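# Place phone on comic book, laptop on stand

## Task

Put the phone down flat so that all of it rests on the comic book, and set the laptop, shut, onto the laptop stand with its top side facing up and one of its long edges butting against the stand's lips; at the end the robot must not be in contact with either object.

## Robot and tools

Robot: two arms, left_arm and right_arm, each ending in a two-finger gripper. The names do not match image sides: left_arm sits on the +y side. Now and then something may nudge a loose object briefly. Anything that ends up off the table fails the task.

Frame: all positions, velocities and targets use the scene frame. Its origin is at table-top height, halfway between the two arms' nominal bases; +x points out over the table, +z points up. The real bases are offset from nominal (same in every scene); a BASES line, if present, gives their calibrated spots. Reported hand position and orientation can be wrong by a few cm, more at long reach. end_effector_position is the point between the finger pads, roughly 1 cm short of the fingertips; the fingers point along the gripper's +z and close along its y.

Motion numbers: every command is a row of 14 numbers, each in [-1, 1], always covering both arms: dx, dy, dz, rx, ry, rz, opening for left_arm, then the same seven for right_arm. dx, dy, dz, rx, ry, rz are an offset, not a pose: they are measured along scene axes from that arm's Hand target as it stood when the action or move began, and the arm rotates about that Hand target's position. Scale: 1.0 equals 0.6 m of travel or 180 degrees of turn; rx, ry, rz form a single rotation vector. If the translation part is longer than 1.0 it may be shortened along its direction. Opening is absolute, not an offset: +1 fully open (0.094 m), -1 closed. Sending 0 for all six pose numbers re-requests the current Hand target; a 0 opening is a real command (half open), so to keep a gripper as it is, resend its current opening.

execute_actions(actions, cameras): actions is a list of actions; each action is a list of up to 15 rows, one row per control step of 1/30 s; if fewer than 15 rows, the last row is held for the remaining steps. Every row in one action is counted from the start-of-action Hand target, not from the row before; a new action starts from the new Hand target, so repeating an offset moves further. An empty list just returns state and images. cameras picks images: omitted, null or ["all"] gives all, [] gives none; an unknown name invalidates the call.

move(target, speed, blend, opening_speed, blocking, cameras): straight-line path of each gripper toward its offset in target (one 14-number row, or a list of up to 15 rows, all counted from the same starting Hand targets). speed is top path speed in m/s, 0.002 to 4.3, default 0.25 (turn rate up to twice that in rad/s); one value or one per target. blend, in m, rounds corners of a list. opening_speed (0.2 or more, per second on the -1..+1 scale) makes fingers change gradually; use it near its minimum when closing on something fragile. blocking=false returns after about 0.5 s while the move continues. Paths do not avoid obstacles or the other arm, grippers lag and stray more when fast or nearly straight-armed, and moves cap at 10 s. Avoid paths passing near an arm's own base; go around it. The result adds a move: line saying how it ended (done, off_target, moving, held, fault) and which limits applied (paced = pose clipped, held = steps withheld). done means within 10 mm and 2 degrees; neither done nor off_target tells you about contact.

wait(seconds 0 to 10): lets time pass with last commands held. stop(): brakes a running move. zoom_image(camera, region): camera is cam_head_left or cam_head_right (896x504 each); region [x0, y0, x1, y1] in pixels from the top-left, at most 504x504. finished_scene(scene): ends the scene irreversibly; pass the scene number (1 or 2). Only call it when the goal holds and will stay holding.

Result lines: Hand target is the last commanded pose after clipping; grippers often stop short of it by a centimetre or so because of friction and weight, which is not evidence of contact; resend the shortfall as an offset if needed. Orientation commands are clipped to 40 degrees from the measured orientation each step. grip_measured is the measured finger opening on the command scale (reads slightly wide when empty, somewhat narrow on a squeezed hard part). grip_effort_nm is gripper motor effort, negative closing; it does not reliably show a grasp. Joint velocities read within noise when the arm is still. Joint torques include arm weight; entries 3 and 4 wrap at ±28 N m. Tool commands shows current commands.

Cautions: an arm blocked by an object keeps pushing until commanded back past the gripper; faster moves and targets deeper past contact hit harder. Never let the two arms or grippers collide or grip each other; that can fail the scene. Don't drop objects, release moving parts, slam or shove hard. Stretched arms, held loads and unreachable targets heat motors; a MOTOR HOT line warns, and at 100 °C that arm goes limp for 30 to 60 s or more. Time spent thinking lets the simulation run on. Joint ranges (rad): waist ±2.880, shoulder 0 to 3.142, elbow 0 to 3.019, wrist pitch -1.693 to 1.571, wrist yaw ±1.571, wrist roll ±2.094.

Each tool is called after "Call:" as name(argument=value, ...) on one line, values as JSON.

## Session

Call:
execute_actions(actions=[])

Scene clock: 0.00 s.
left_arm: end_effector_position=(+0.4917, +0.7724, +0.2723) grip_measured=+1.000 grip_effort_nm=n/a end_effector_quat_wxyz=(+0.538, +0.343, +0.763, +0.102) | right_arm: end_effector_position=(+0.0817, -0.5453, +0.1551) grip_measured=+1.000 grip_effort_nm=n/a end_effector_quat_wxyz=(-0.018, +0.931, +0.365, +0.017)
Joint positions: left_arm=[1.045 1.959 1.826 -0.901 1.086 1.589 0.094] | right_arm=[-1.159 1.068 0.818 -1.355 -0.035 1.239 0.094]
Joint velocities: within noise
Joint torques (N m): no reading
Motor temperatures (°C): left_arm=[23 25 27 24 28 25 28] | right_arm=[27 30 27 25 24 24 25]
Heat: left arm: hottest wrist yaw 28 °C; right arm: hottest shoulder 30 °C.
Hand target: left_arm +0.4939, +0.7763, +0.2941; +0.539, +0.352, +0.755, +0.121 | right_arm +0.0850, -0.5527, +0.1634; -0.006, +0.931, +0.366, +0.017
Tool commands: left_gripper/opening=+1.0 right_gripper/opening=+1.0

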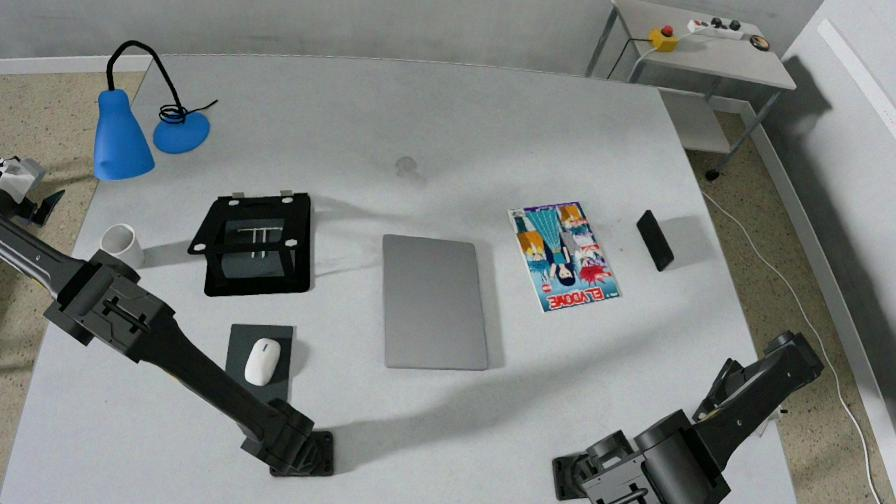

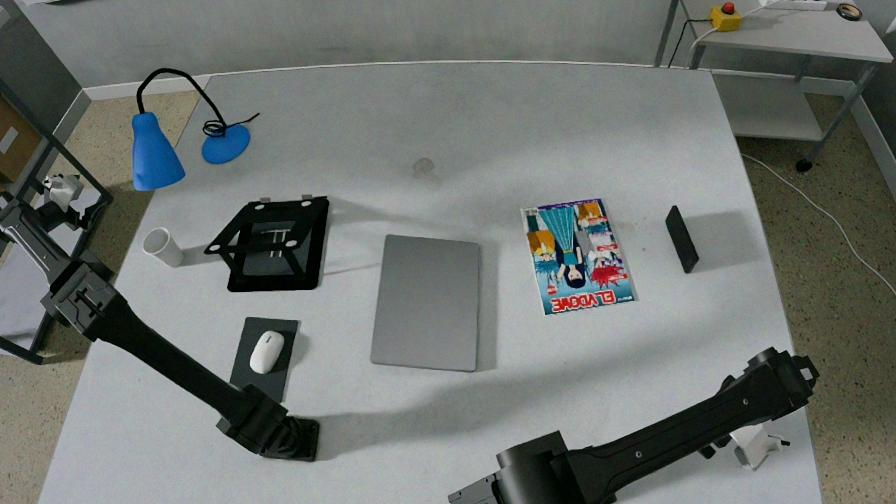

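Call:
zoom_image(camera="cam_head_right", region=[500, 150, 760, 330])

Call:
zoom_image(camera="cam_head_left", region=[170, 170, 350, 310])

Call:
zoom_image(camera="cam_head_right", region=[190, 170, 370, 310])

Call:
zoom_image(camera="cam_head_right", region=[350, 220, 510, 390])

Call:
zoom_image(camera="cam_head_left", region=[350, 220, 510, 390])

Scaled by 1.938.

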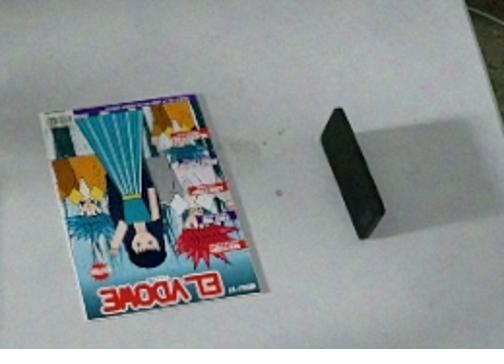

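Scaled by 2.800.

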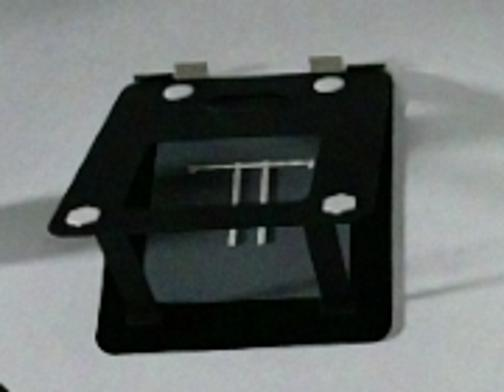

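Scaled by 2.800.

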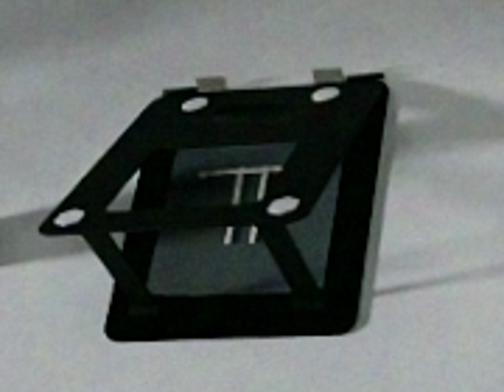

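Scaled by 2.965.

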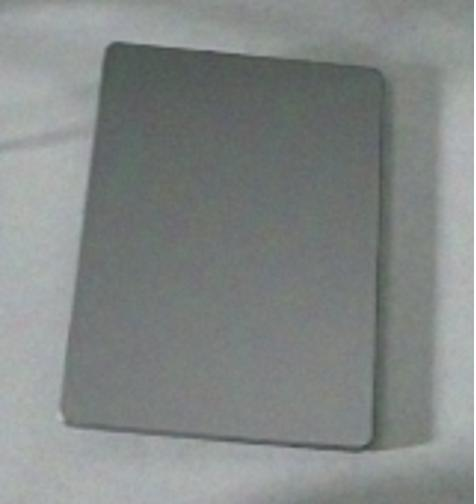

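Scaled by 2.965.

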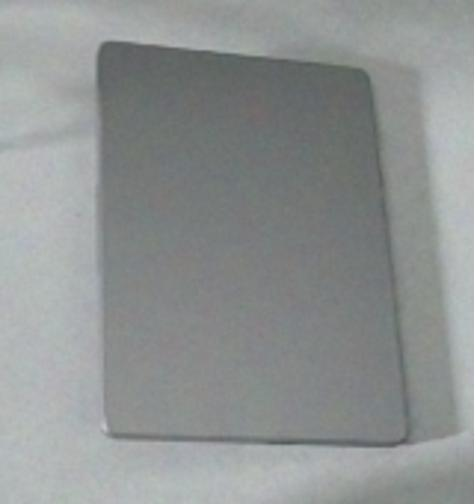

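Call:
move(target=[0,0,0,0,0,0,1,0.692,0.122,0.195,0,0,-0.194,1])

Call:
zoom_image(camera="cam_head_left", region=[500, 120, 800, 340])

Call:
zoom_image(camera="cam_head_right", region=[500, 120, 800, 340])

Scene clock: 45.23 s.
left_arm: end_effector_position=(+0.4917, +0.7724, +0.2723) grip_measured=+1.000 grip_effort_nm=0.027 end_effector_quat_wxyz=(+0.538, +0.343, +0.763, +0.102) | right_arm: end_effector_position=(+0.4844, -0.4770, +0.2721) grip_measured=+1.000 grip_effort_nm=-0.012 end_effector_quat_wxyz=(-0.087, +0.937, +0.333, +0.058)
Joint positions: left_arm=[1.045 1.959 1.826 -0.901 1.086 1.589 0.094] | right_arm=[-0.386 1.774 1.843 -1.669 -0.208 2.075 0.094]
Joint velocities: within noise
Joint torques (N m): left_arm=[-1.96 -23.47 13.63 1.32 0.54 -0.08] | right_arm=[0.73 -17.61 12.71 -0.25 -0.12 0.23]
Motor temperatures (°C): left_arm=[23 29 31 24 28 24 27] | right_arm=[27 31 35 25 24 24 25]
Heat: left arm: hottest elbow 31 °C; right arm: hottest elbow 35 °C.
Hand target: left_arm +0.4939, +0.7763, +0.2941; +0.539, +0.352, +0.755, +0.121 | right_arm +0.5002, -0.4795, +0.2807; -0.001, +0.997, +0.070, +0.018
Off the commanded pose: left_arm 0.022 m, 3 deg | right_arm 0.018 m, 33 deg.
joint sent to its limit (right arm) — joint 6 (wrist roll), upper limit. The joint targets are off in orientation, not in position.
move: off_target (left_arm, right_arm)

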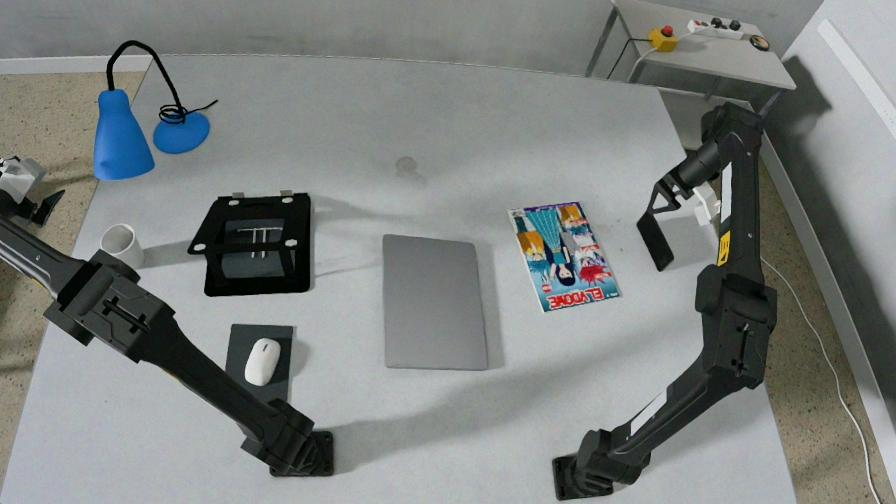

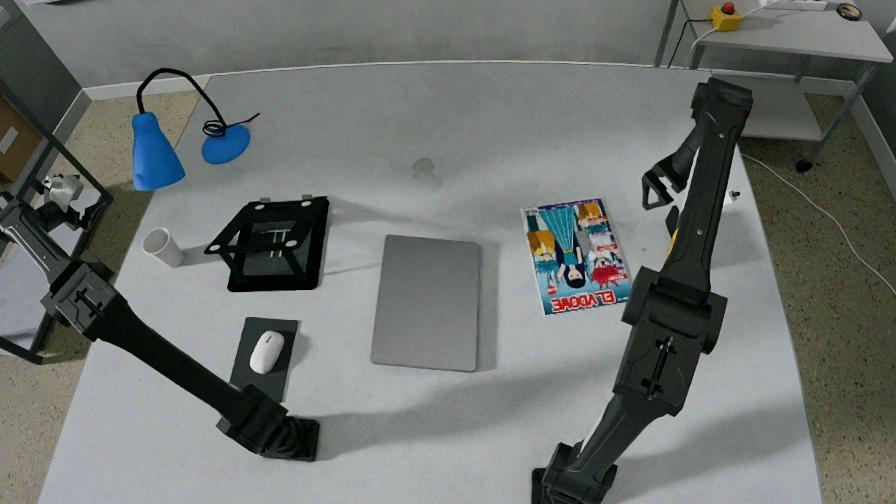

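Scaled by 1.680.

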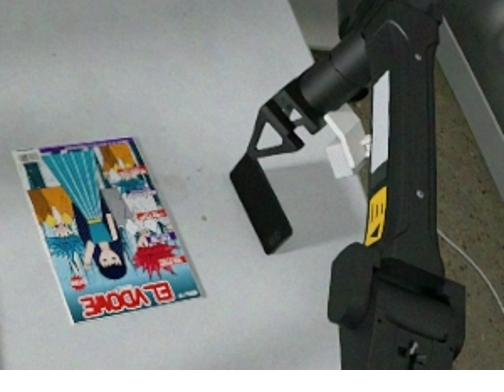

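Scaled by 1.680.

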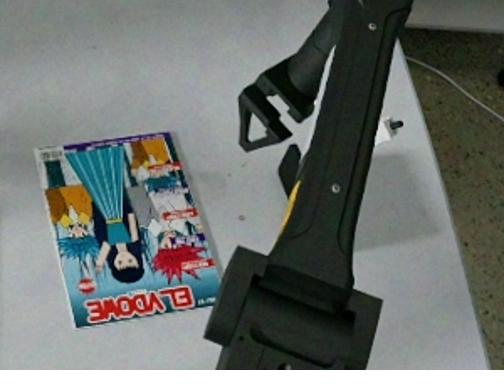

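Call:
move(target=[[0,0,0,0,0,0,1,0.03,-0.08,-0.05,0,0,0.5,1],[0,0,0,0,0,0,1,0.07,-0.16,-0.10,0,0,1.0,1]])

Call:
zoom_image(camera="cam_head_left", region=[550, 120, 800, 320])

Call:
zoom_image(camera="cam_head_right", region=[550, 120, 800, 320])

Scene clock: 72.37 s.
left_arm: end_effector_position=(+0.4918, +0.7724, +0.2720) grip_measured=+1.000 grip_effort_nm=0.022 end_effector_quat_wxyz=(+0.538, +0.343, +0.763, +0.102) | right_arm: end_effector_position=(+0.5307, -0.5619, +0.2173) grip_measured=+1.000 grip_effort_nm=-0.022 end_effector_quat_wxyz=(-0.028, -0.072, +0.997, +0.003)
Joint positions: left_arm=[1.045 1.959 1.826 -0.901 1.086 1.589 0.094] | right_arm=[-0.423 2.013 2.062 -1.672 0.02 -0.561 0.094]
Joint velocities: within noise
Joint torques (N m): left_arm=[-1.61 -23.41 13.74 0.95 0.53 -0.03] | right_arm=[-0.5 -21.07 12.78 -0.24 -0.01 0.1]
Motor temperatures (°C): left_arm=[23 30 33 24 28 24 27] | right_arm=[27 33 40 25 24 24 25]
Heat: left arm: hottest elbow 33 °C; right arm: hottest elbow 40 °C.
Hand target: left_arm +0.4940, +0.7763, +0.2938; +0.539, +0.352, +0.755, +0.121 | right_arm +0.5421, -0.5756, +0.2204; -0.019, -0.070, +0.997, -0.001
Off the commanded pose: left_arm 0.023 m, 3 deg | right_arm 0.018 m, 1 deg.
move: off_target (left_arm, right_arm)

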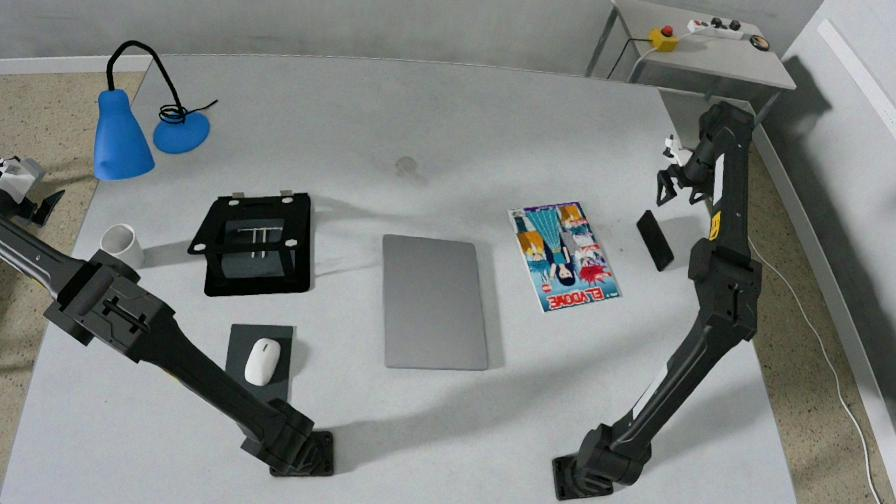

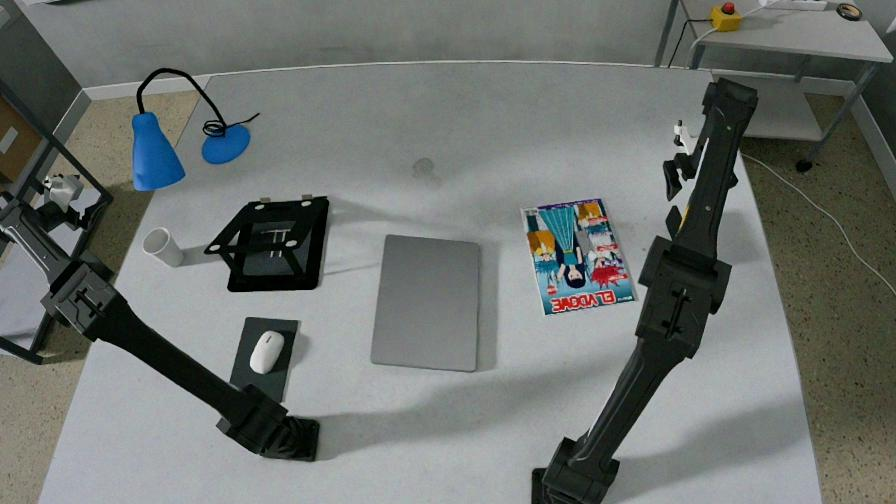

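Scaled by 2.016.

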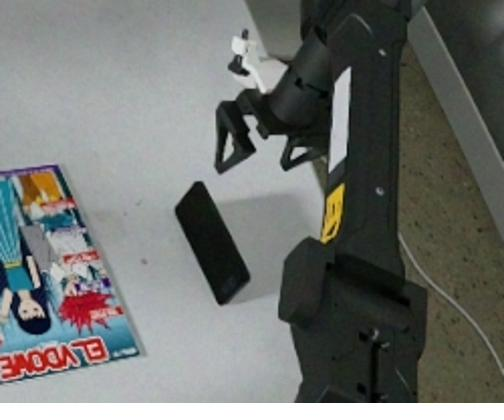

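Scaled by 2.016.

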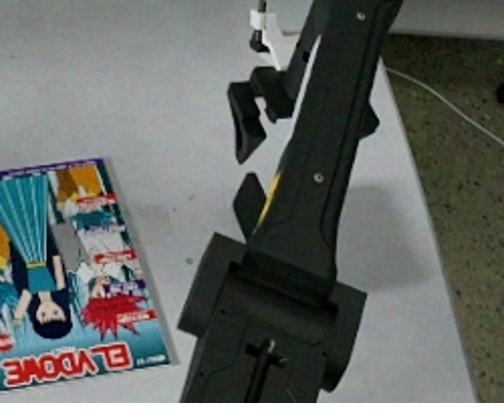

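Call:
move(target=[0,0,0,0,0,0,1,-0.053,-0.019,-0.145,0,0,0,1])

Call:
zoom_image(camera="cam_head_left", region=[600, 150, 780, 300])

Call:
zoom_image(camera="cam_head_right", region=[600, 150, 780, 300])

Scene clock: 78.30 s.
left_arm: end_effector_position=(+0.4917, +0.7724, +0.2723) grip_measured=+1.000 grip_effort_nm=0.022 end_effector_quat_wxyz=(+0.538, +0.343, +0.763, +0.102) | right_arm: end_effector_position=(+0.5132, -0.5833, +0.1311) grip_measured=+1.000 grip_effort_nm=-0.022 end_effector_quat_wxyz=(-0.023, -0.069, +0.997, +0.002)
Joint positions: left_arm=[1.045 1.959 1.826 -0.901 1.086 1.589 0.094] | right_arm=[-0.467 2.003 1.82 -1.43 0.02 -0.599 0.094]
Joint velocities: within noise
Joint torques (N m): left_arm=[-1.44 -23.36 13.56 1.31 0.53 -0.05] | right_arm=[-0.09 -23.06 7.46 0.42 0.03 0.1]
Motor temperatures (°C): left_arm=[23 30 33 24 28 24 27] | right_arm=[27 33 41 25 24 23 25]
Heat: left arm: hottest elbow 33 °C; right arm: hottest elbow 41 °C.
Hand target: left_arm +0.4939, +0.7763, +0.2941; +0.539, +0.352, +0.755, +0.121 | right_arm +0.5103, -0.5870, +0.1334; -0.019, -0.069, +0.997, -0.001
Off the commanded pose: left_arm 0.022 m, 3 deg | right_arm 0.005 m, 1 deg.
move: off_target (left_arm)

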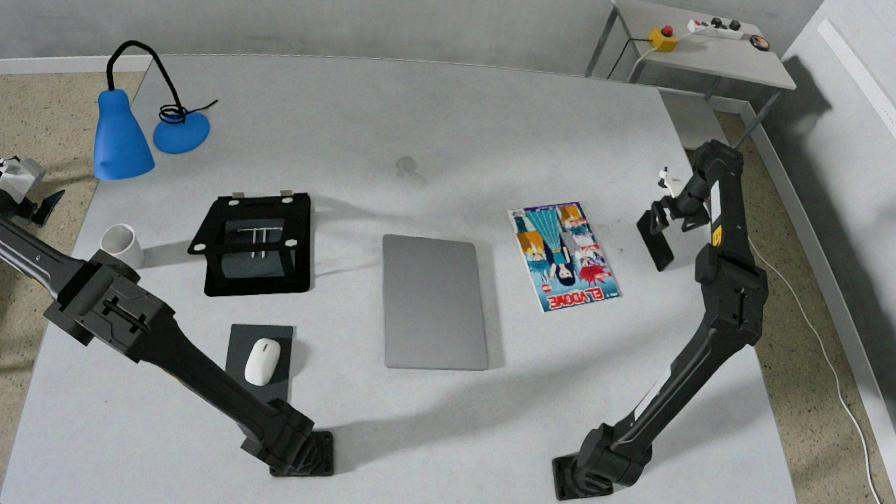

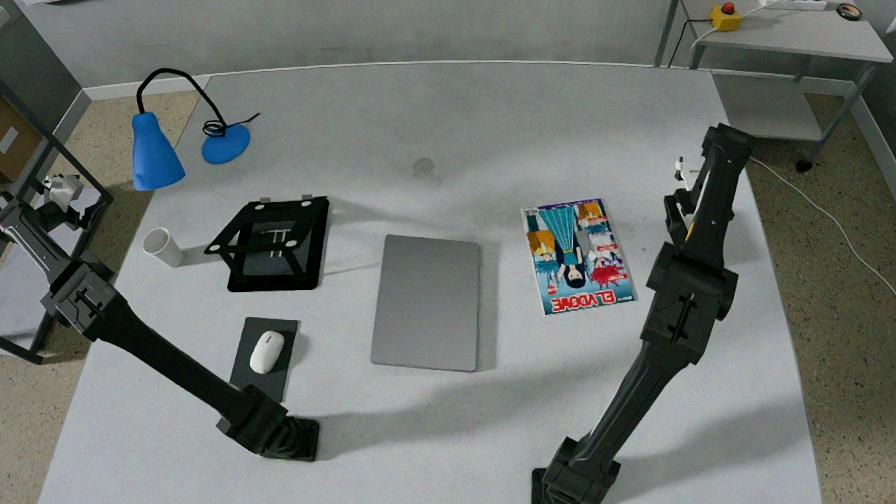

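Scaled by 2.800.

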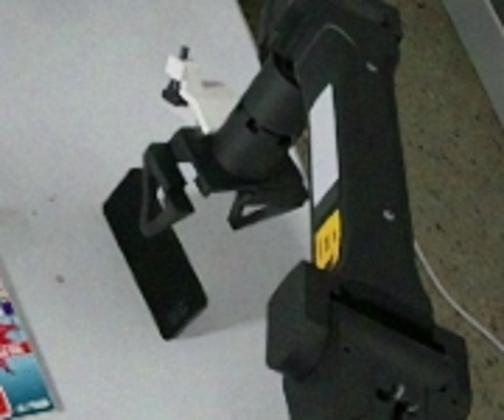

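Scaled by 2.800.

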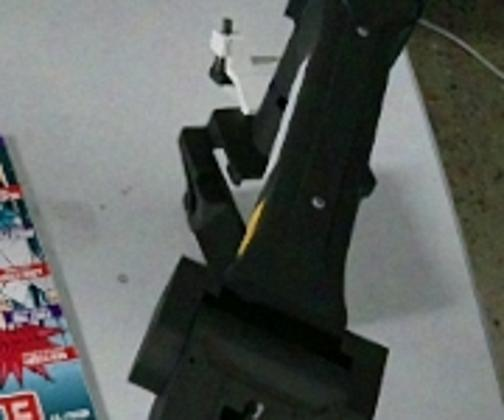

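Call:
move(target=[0,0,0,0,0,0,1,-0.03,0,-0.122,0,0,0,1], speed=0.15)

Call:
zoom_image(camera="cam_head_left", region=[600, 170, 740, 300])

Call:
zoom_image(camera="cam_head_right", region=[600, 170, 740, 300])

Scene clock: 83.93 s.
left_arm: end_effector_position=(+0.4917, +0.7724, +0.2723) grip_measured=+1.000 grip_effort_nm=0.027 end_effector_quat_wxyz=(+0.538, +0.343, +0.763, +0.102) | right_arm: end_effector_position=(+0.4976, -0.5816, +0.0665) grip_measured=+1.000 grip_effort_nm=-0.012 end_effector_quat_wxyz=(-0.017, -0.071, +0.997, -0.002)
Joint positions: left_arm=[1.045 1.959 1.826 -0.901 1.086 1.589 0.094] | right_arm=[-0.476 2.001 1.642 -1.239 0.02 -0.613 0.094]
Joint velocities: within noise
Joint torques (N m): left_arm=[-1.49 -23.47 13.71 1.05 0.51 -0.03] | right_arm=[-0.32 -22.3 7.01 0.65 0.03 0.06]
Motor temperatures (°C): left_arm=[23 30 33 24 28 24 27] | right_arm=[27 34 40 25 24 23 25]
Heat: left arm: hottest elbow 33 °C; right arm: hottest elbow 40 °C.
Hand target: left_arm +0.4939, +0.7763, +0.2941; +0.539, +0.352, +0.755, +0.121 | right_arm +0.4923, -0.5869, +0.0602; -0.019, -0.069, +0.997, -0.001
Off the commanded pose: left_arm 0.022 m, 3 deg | right_arm 0.010 m, 0 deg.
move: off_target (left_arm)

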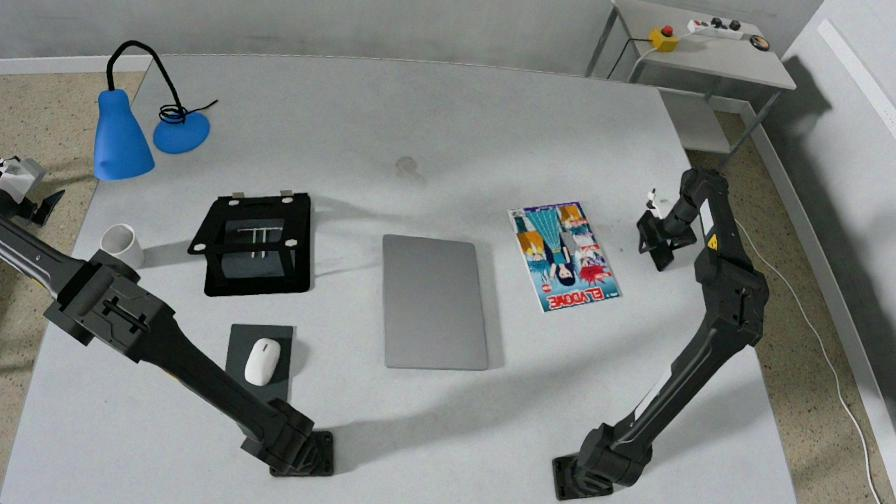

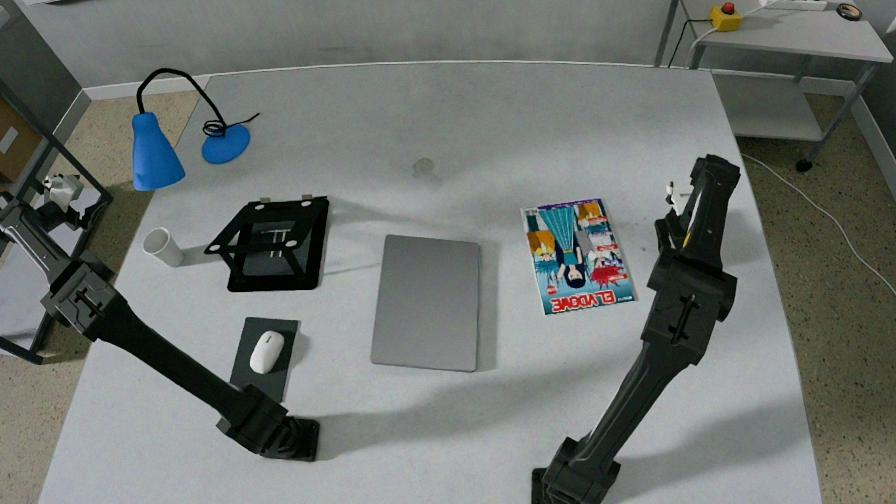

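Scaled by 3.600.

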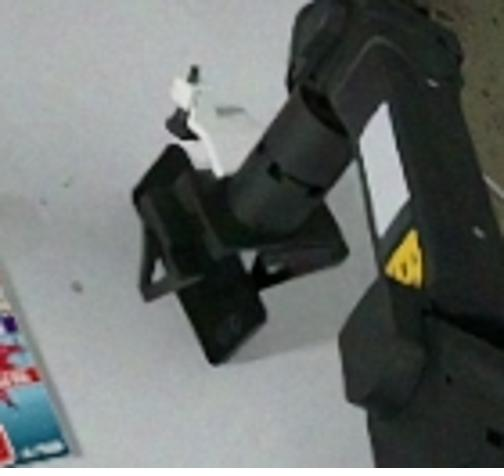

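Scaled by 3.600.

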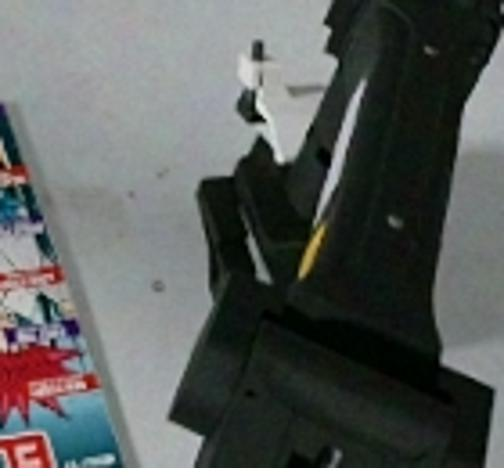

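Call:
move(target=[0,0,0,0,0,0,1,0,0,0,0,0,0,-0.9], opening_speed=0.6)

Call:
zoom_image(camera="cam_head_left", region=[600, 170, 740, 300])

Scene clock: 90.13 s.
left_arm: end_effector_position=(+0.4917, +0.7724, +0.2723) grip_measured=+1.000 grip_effort_nm=0.022 end_effector_quat_wxyz=(+0.538, +0.343, +0.763, +0.102) | right_arm: end_effector_position=(+0.4997, -0.5839, +0.0690) grip_measured=-0.800 grip_effort_nm=-0.965 end_effector_quat_wxyz=(-0.011, -0.074, +0.997, -0.009)
Joint positions: left_arm=[1.045 1.959 1.826 -0.901 1.086 1.589 0.094] | right_arm=[-0.476 1.996 1.642 -1.227 0.027 -0.619 0.009]
Joint velocities: within noise
Joint torques (N m): left_arm=[-1.61 -23.88 13.64 1.18 0.53 -0.02] | right_arm=[0.03 -22.53 6.94 -0.03 -0.15 0.15]
Motor temperatures (°C): left_arm=[23 30 33 24 28 24 27] | right_arm=[27 35 39 25 24 23 25]
Heat: left arm: hottest elbow 33 °C; right arm: hottest elbow 39 °C.
Hand target: left_arm +0.4940, +0.7763, +0.2938; +0.539, +0.352, +0.755, +0.121 | right_arm +0.4924, -0.5869, +0.0604; -0.019, -0.069, +0.997, -0.001
Off the commanded pose: left_arm 0.022 m, 3 deg | right_arm 0.012 m, 1 deg.
move: off_target (left_arm, right_arm)

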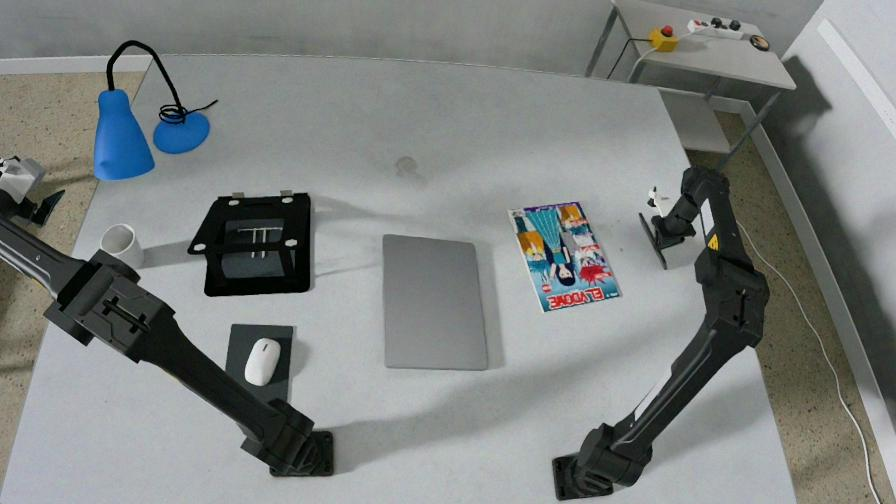

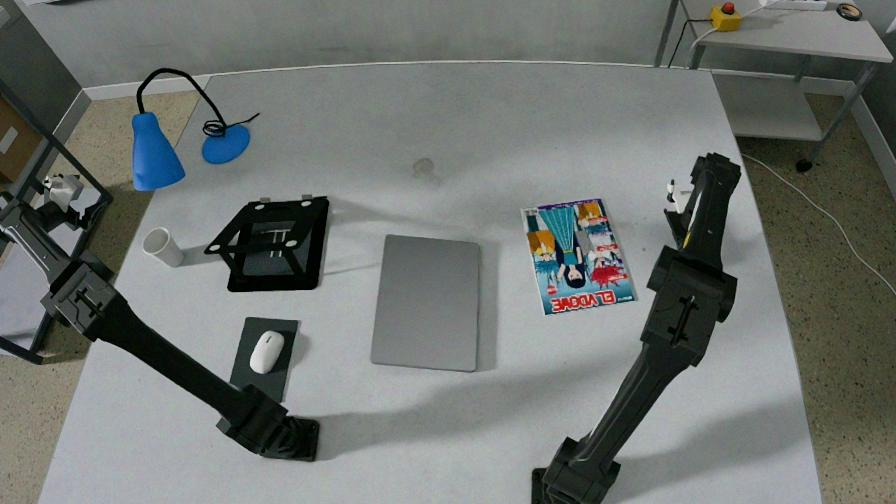

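Scaled by 3.600.

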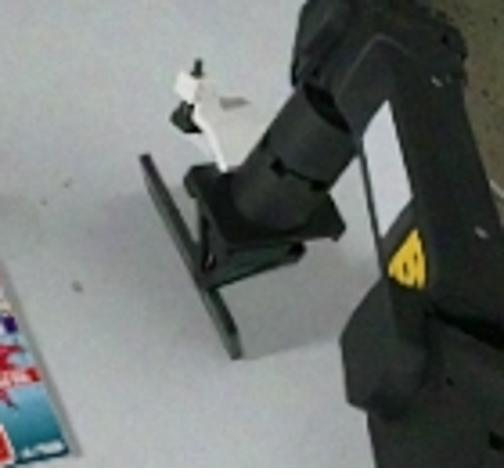

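Call:
move(target=[[0,0,0,0,0,0,1,0,0,0.15,0,0,0,-0.9],[0,0,0,0,0,0,1,0,0.412,0.2,0,0,0.122,-0.9]], blend=0.03)

Call:
zoom_image(camera="cam_head_left", region=[480, 120, 700, 330])

Scene clock: 109.60 s.
left_arm: end_effector_position=(+0.4917, +0.7724, +0.2723) grip_measured=+1.000 grip_effort_nm=0.022 end_effector_quat_wxyz=(+0.538, +0.343, +0.763, +0.102) | right_arm: end_effector_position=(+0.4963, -0.3390, +0.1643) grip_measured=-0.871 grip_effort_nm=-1.033 end_effector_quat_wxyz=(-0.028, -0.263, +0.964, +0.000)
Joint positions: left_arm=[1.045 1.959 1.826 -0.901 1.086 1.589 0.094] | right_arm=[-0.055 1.775 1.57 -1.419 0.018 -0.581 0.006]
Joint velocities: within noise
Joint torques (N m): left_arm=[-1.26 -23.36 13.7 1.01 0.52 0] | right_arm=[0.26 -22.71 7.99 -0.29 0.04 0.18]
Motor temperatures (°C): left_arm=[23 31 34 24 28 24 27] | right_arm=[27 34 37 25 24 23 26]
Heat: left arm: hottest elbow 34 °C; right arm: hottest elbow 37 °C.
Hand target: left_arm +0.4939, +0.7763, +0.2941; +0.539, +0.352, +0.755, +0.121 | right_arm +0.4924, -0.3399, +0.1803; -0.018, -0.258, +0.966, -0.004
Off the commanded pose: left_arm 0.022 m, 3 deg | right_arm 0.017 m, 1 deg.
move: off_target (left_arm, right_arm)

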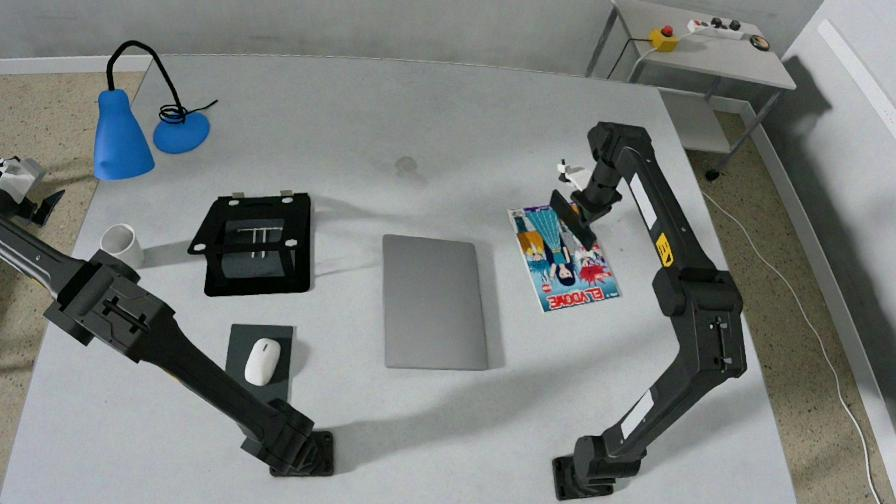

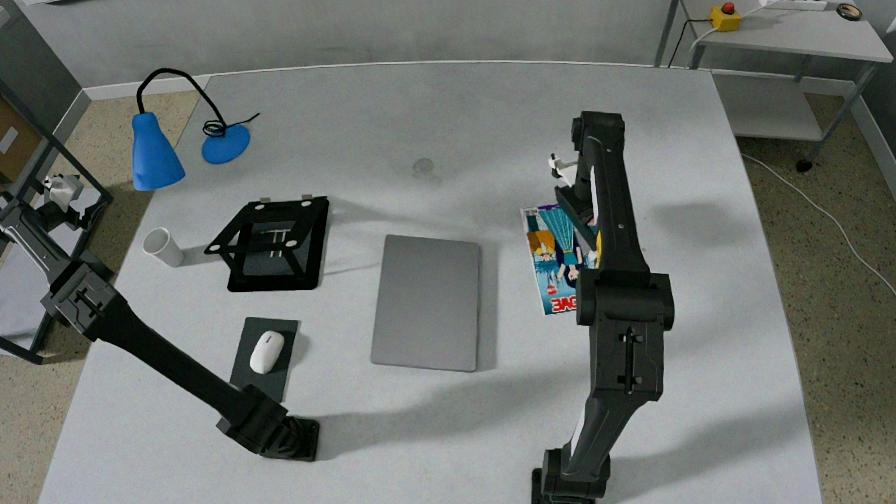

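Scaled by 2.291.

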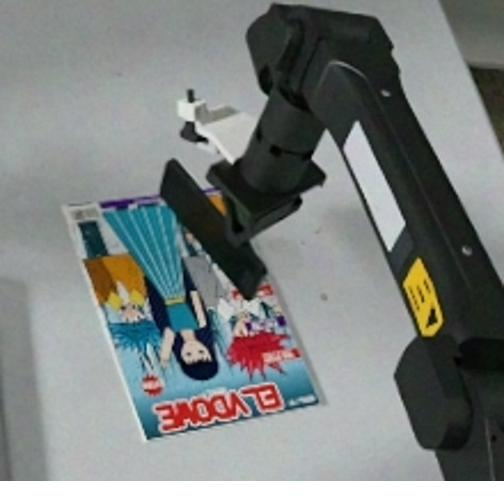

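Call:
move(target=[0,0,0,0,0,0,1,0,0,0,-0.337,-0.194,0,-0.9], speed=0.35)

Call:
zoom_image(camera="cam_head_left", region=[460, 120, 680, 330])

Scene clock: 115.03 s.
left_arm: end_effector_position=(+0.4917, +0.7724, +0.2723) grip_measured=+1.000 grip_effort_nm=0.022 end_effector_quat_wxyz=(+0.538, +0.343, +0.763, +0.102) | right_arm: end_effector_position=(+0.4928, -0.3442, +0.1700) grip_measured=-0.873 grip_effort_nm=-1.038 end_effector_quat_wxyz=(+0.118, -0.208, +0.797, -0.554)
Joint positions: left_arm=[1.045 1.959 1.826 -0.901 1.086 1.589 0.094] | right_arm=[0.233 1.615 1.032 -0.458 1.143 -0.618 0.006]
Joint velocities: within noise
Joint torques (N m): left_arm=[-2.08 -23.36 13.71 1.03 0.53 0] | right_arm=[1.14 -18.02 7.1 1.48 0.8 0.21]
Motor temperatures (°C): left_arm=[23 31 34 24 28 24 27] | right_arm=[27 35 37 25 24 23 26]
Heat: left arm: hottest elbow 34 °C; right arm: hottest elbow 37 °C.
Hand target: left_arm +0.4939, +0.7763, +0.2941; +0.539, +0.352, +0.755, +0.121 | right_arm +0.4924, -0.3397, +0.1803; +0.133, -0.201, +0.794, -0.557
Off the commanded pose: left_arm 0.022 m, 3 deg | right_arm 0.011 m, 2 deg.
move: off_target (left_arm, right_arm)

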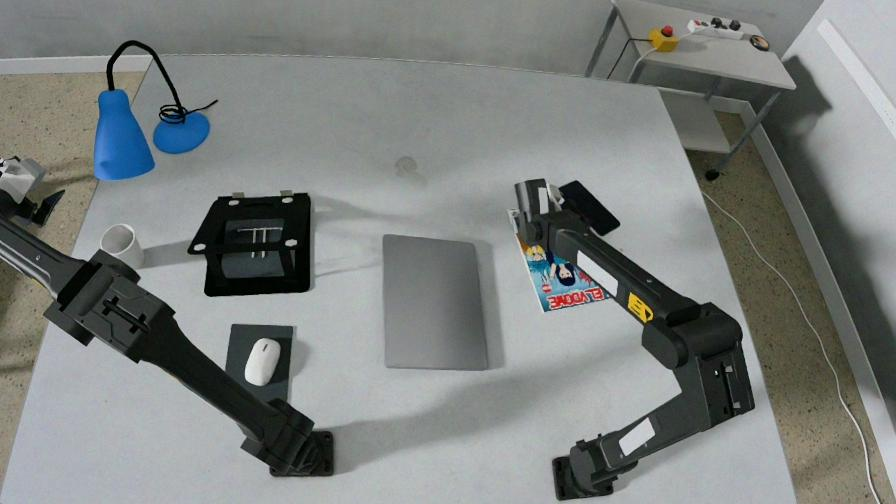

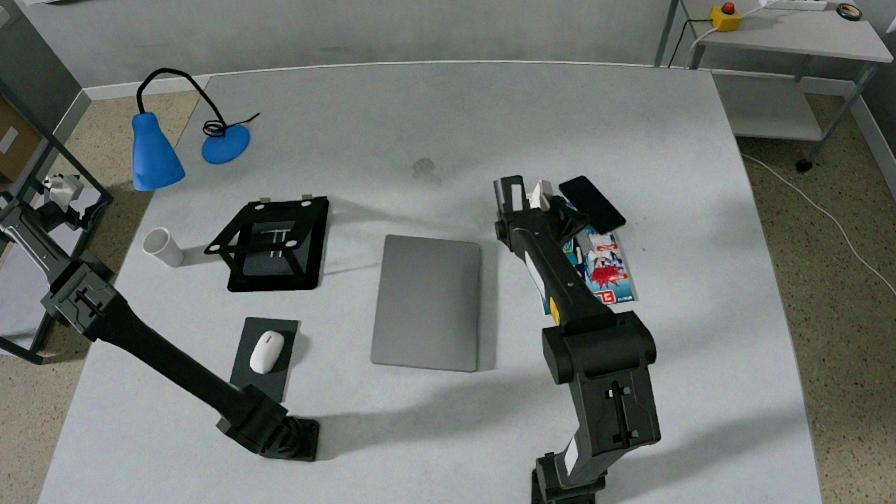

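Scaled by 2.291.

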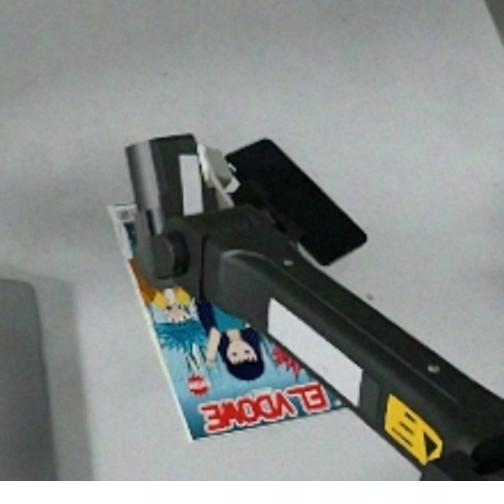

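Call:
move(target=[0,0,0,0,0,0,1,-0.065,0.071,-0.158,0,0,0,-0.9], speed=0.15)

Call:
zoom_image(camera="cam_head_left", region=[460, 150, 660, 330])

Call:
zoom_image(camera="cam_head_right", region=[460, 150, 660, 330])

Scene clock: 121.37 s.
left_arm: end_effector_position=(+0.4917, +0.7724, +0.2723) grip_measured=+1.000 grip_effort_nm=0.022 end_effector_quat_wxyz=(+0.538, +0.343, +0.763, +0.102) | right_arm: end_effector_position=(+0.4521, -0.3016, +0.0861) grip_measured=-0.873 grip_effort_nm=-1.043 end_effector_quat_wxyz=(+0.131, -0.203, +0.796, -0.554)
Joint positions: left_arm=[1.045 1.959 1.826 -0.901 1.086 1.589 0.094] | right_arm=[0.35 1.726 0.913 -0.435 1.192 -0.362 0.006]
Joint velocities: within noise
Joint torques (N m): left_arm=[-1.96 -23.3 13.82 1.18 0.58 -0.05] | right_arm=[1.08 -15.21 6.64 0.28 0.92 0.35]
Motor temperatures (°C): left_arm=[23 31 34 24 28 24 27] | right_arm=[27 35 36 25 24 23 27]
Heat: left arm: hottest elbow 34 °C; right arm: hottest elbow 36 °C.
Hand target: left_arm +0.4939, +0.7763, +0.2941; +0.539, +0.352, +0.755, +0.121 | right_arm +0.4534, -0.2972, +0.0855; +0.133, -0.201, +0.794, -0.557
Off the commanded pose: left_arm 0.022 m, 3 deg | right_arm 0.005 m, 1 deg.
move: off_target (left_arm)

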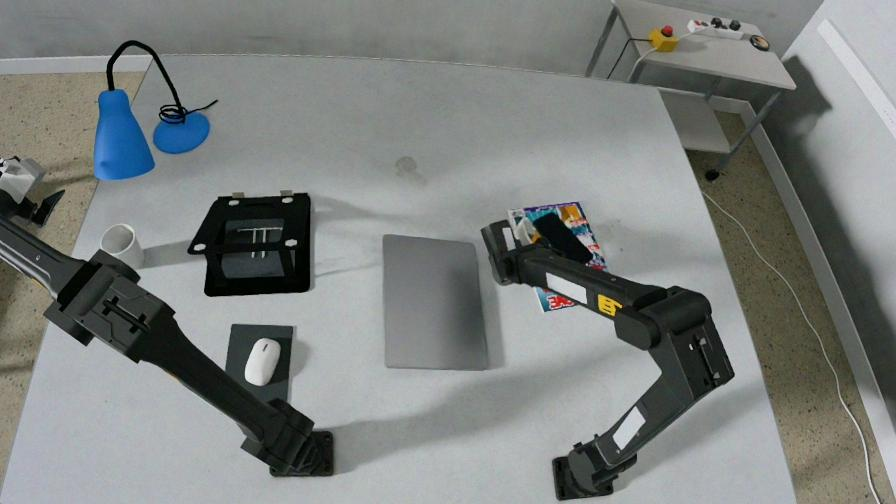

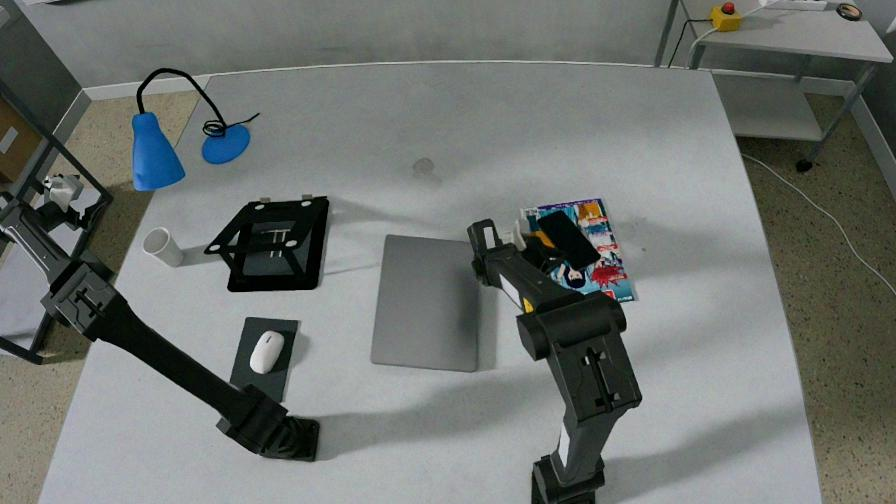

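Scaled by 2.520.

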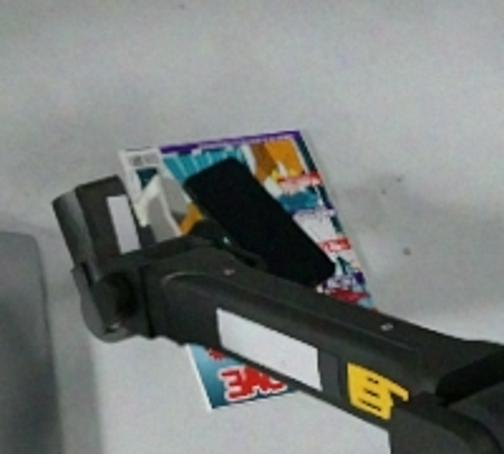

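Scaled by 2.520.

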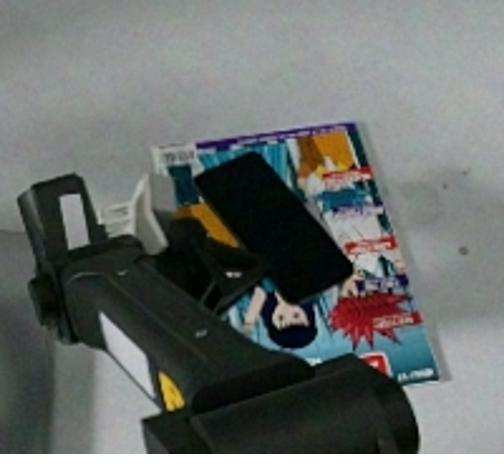

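Call:
move(target=[0,0,0,0,0,0,1,-0.015,0,-0.075,0,0,0,-0.9], speed=0.08)

Call:
zoom_image(camera="cam_head_left", region=[460, 150, 660, 330])

Call:
zoom_image(camera="cam_head_right", region=[460, 150, 660, 330])

Scene clock: 125.60 s.
left_arm: end_effector_position=(+0.4917, +0.7724, +0.2723) grip_measured=+1.000 grip_effort_nm=0.022 end_effector_quat_wxyz=(+0.538, +0.343, +0.763, +0.102) | right_arm: end_effector_position=(+0.4449, -0.3022, +0.0436) grip_measured=-0.873 grip_effort_nm=-1.033 end_effector_quat_wxyz=(+0.125, -0.204, +0.797, -0.555)
Joint positions: left_arm=[1.045 1.959 1.826 -0.901 1.086 1.589 0.094] | right_arm=[0.355 1.814 0.883 -0.352 1.194 -0.338 0.006]
Joint velocities: within noise
Joint torques (N m): left_arm=[-1.73 -23.06 13.52 1.18 0.5 -0.06] | right_arm=[1.38 -15.68 4.77 1.11 0.93 0.34]
Motor temperatures (°C): left_arm=[23 31 34 24 28 24 27] | right_arm=[27 35 36 25 24 23 27]
Heat: left arm: hottest elbow 34 °C; right arm: hottest elbow 36 °C.
Hand target: left_arm +0.4939, +0.7763, +0.2941; +0.539, +0.352, +0.755, +0.121 | right_arm +0.4443, -0.2972, +0.0404; +0.133, -0.201, +0.794, -0.557
Off the commanded pose: left_arm 0.022 m, 3 deg | right_arm 0.006 m, 1 deg.
move: off_target (left_arm)

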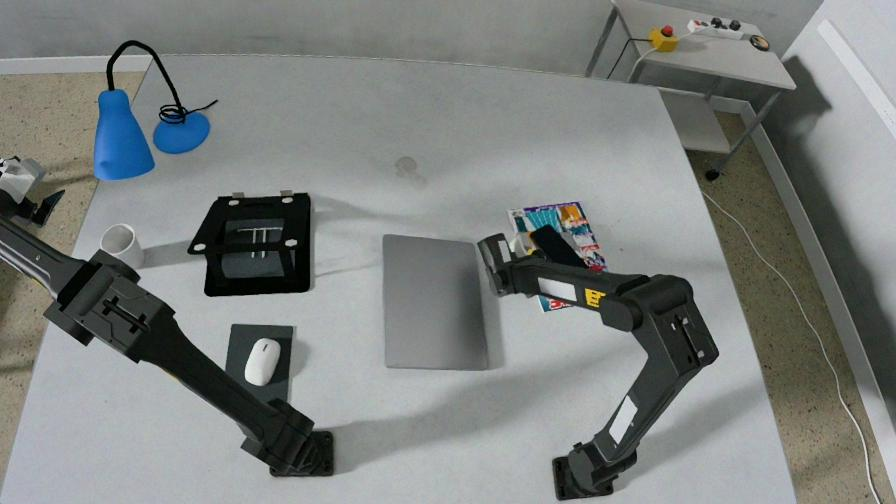

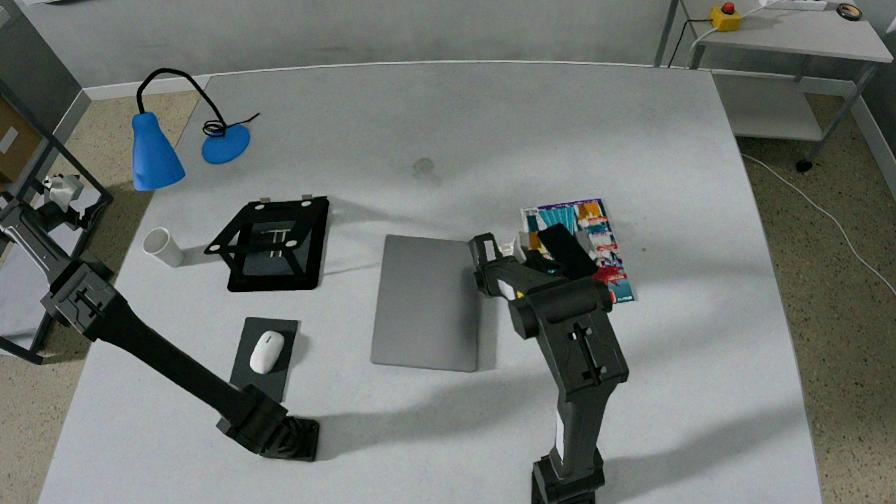

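Scaled by 2.520.

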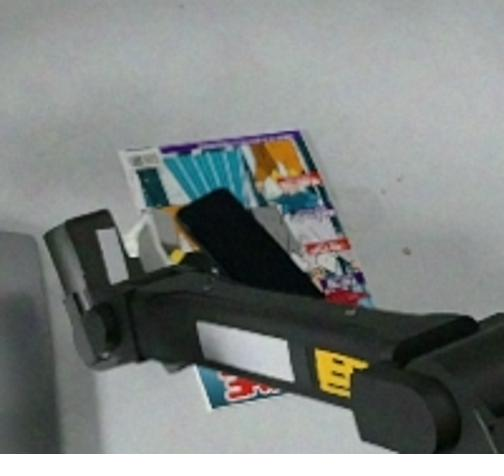

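Scaled by 2.520.

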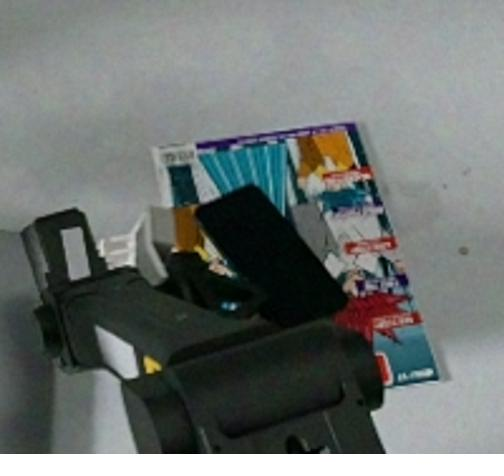

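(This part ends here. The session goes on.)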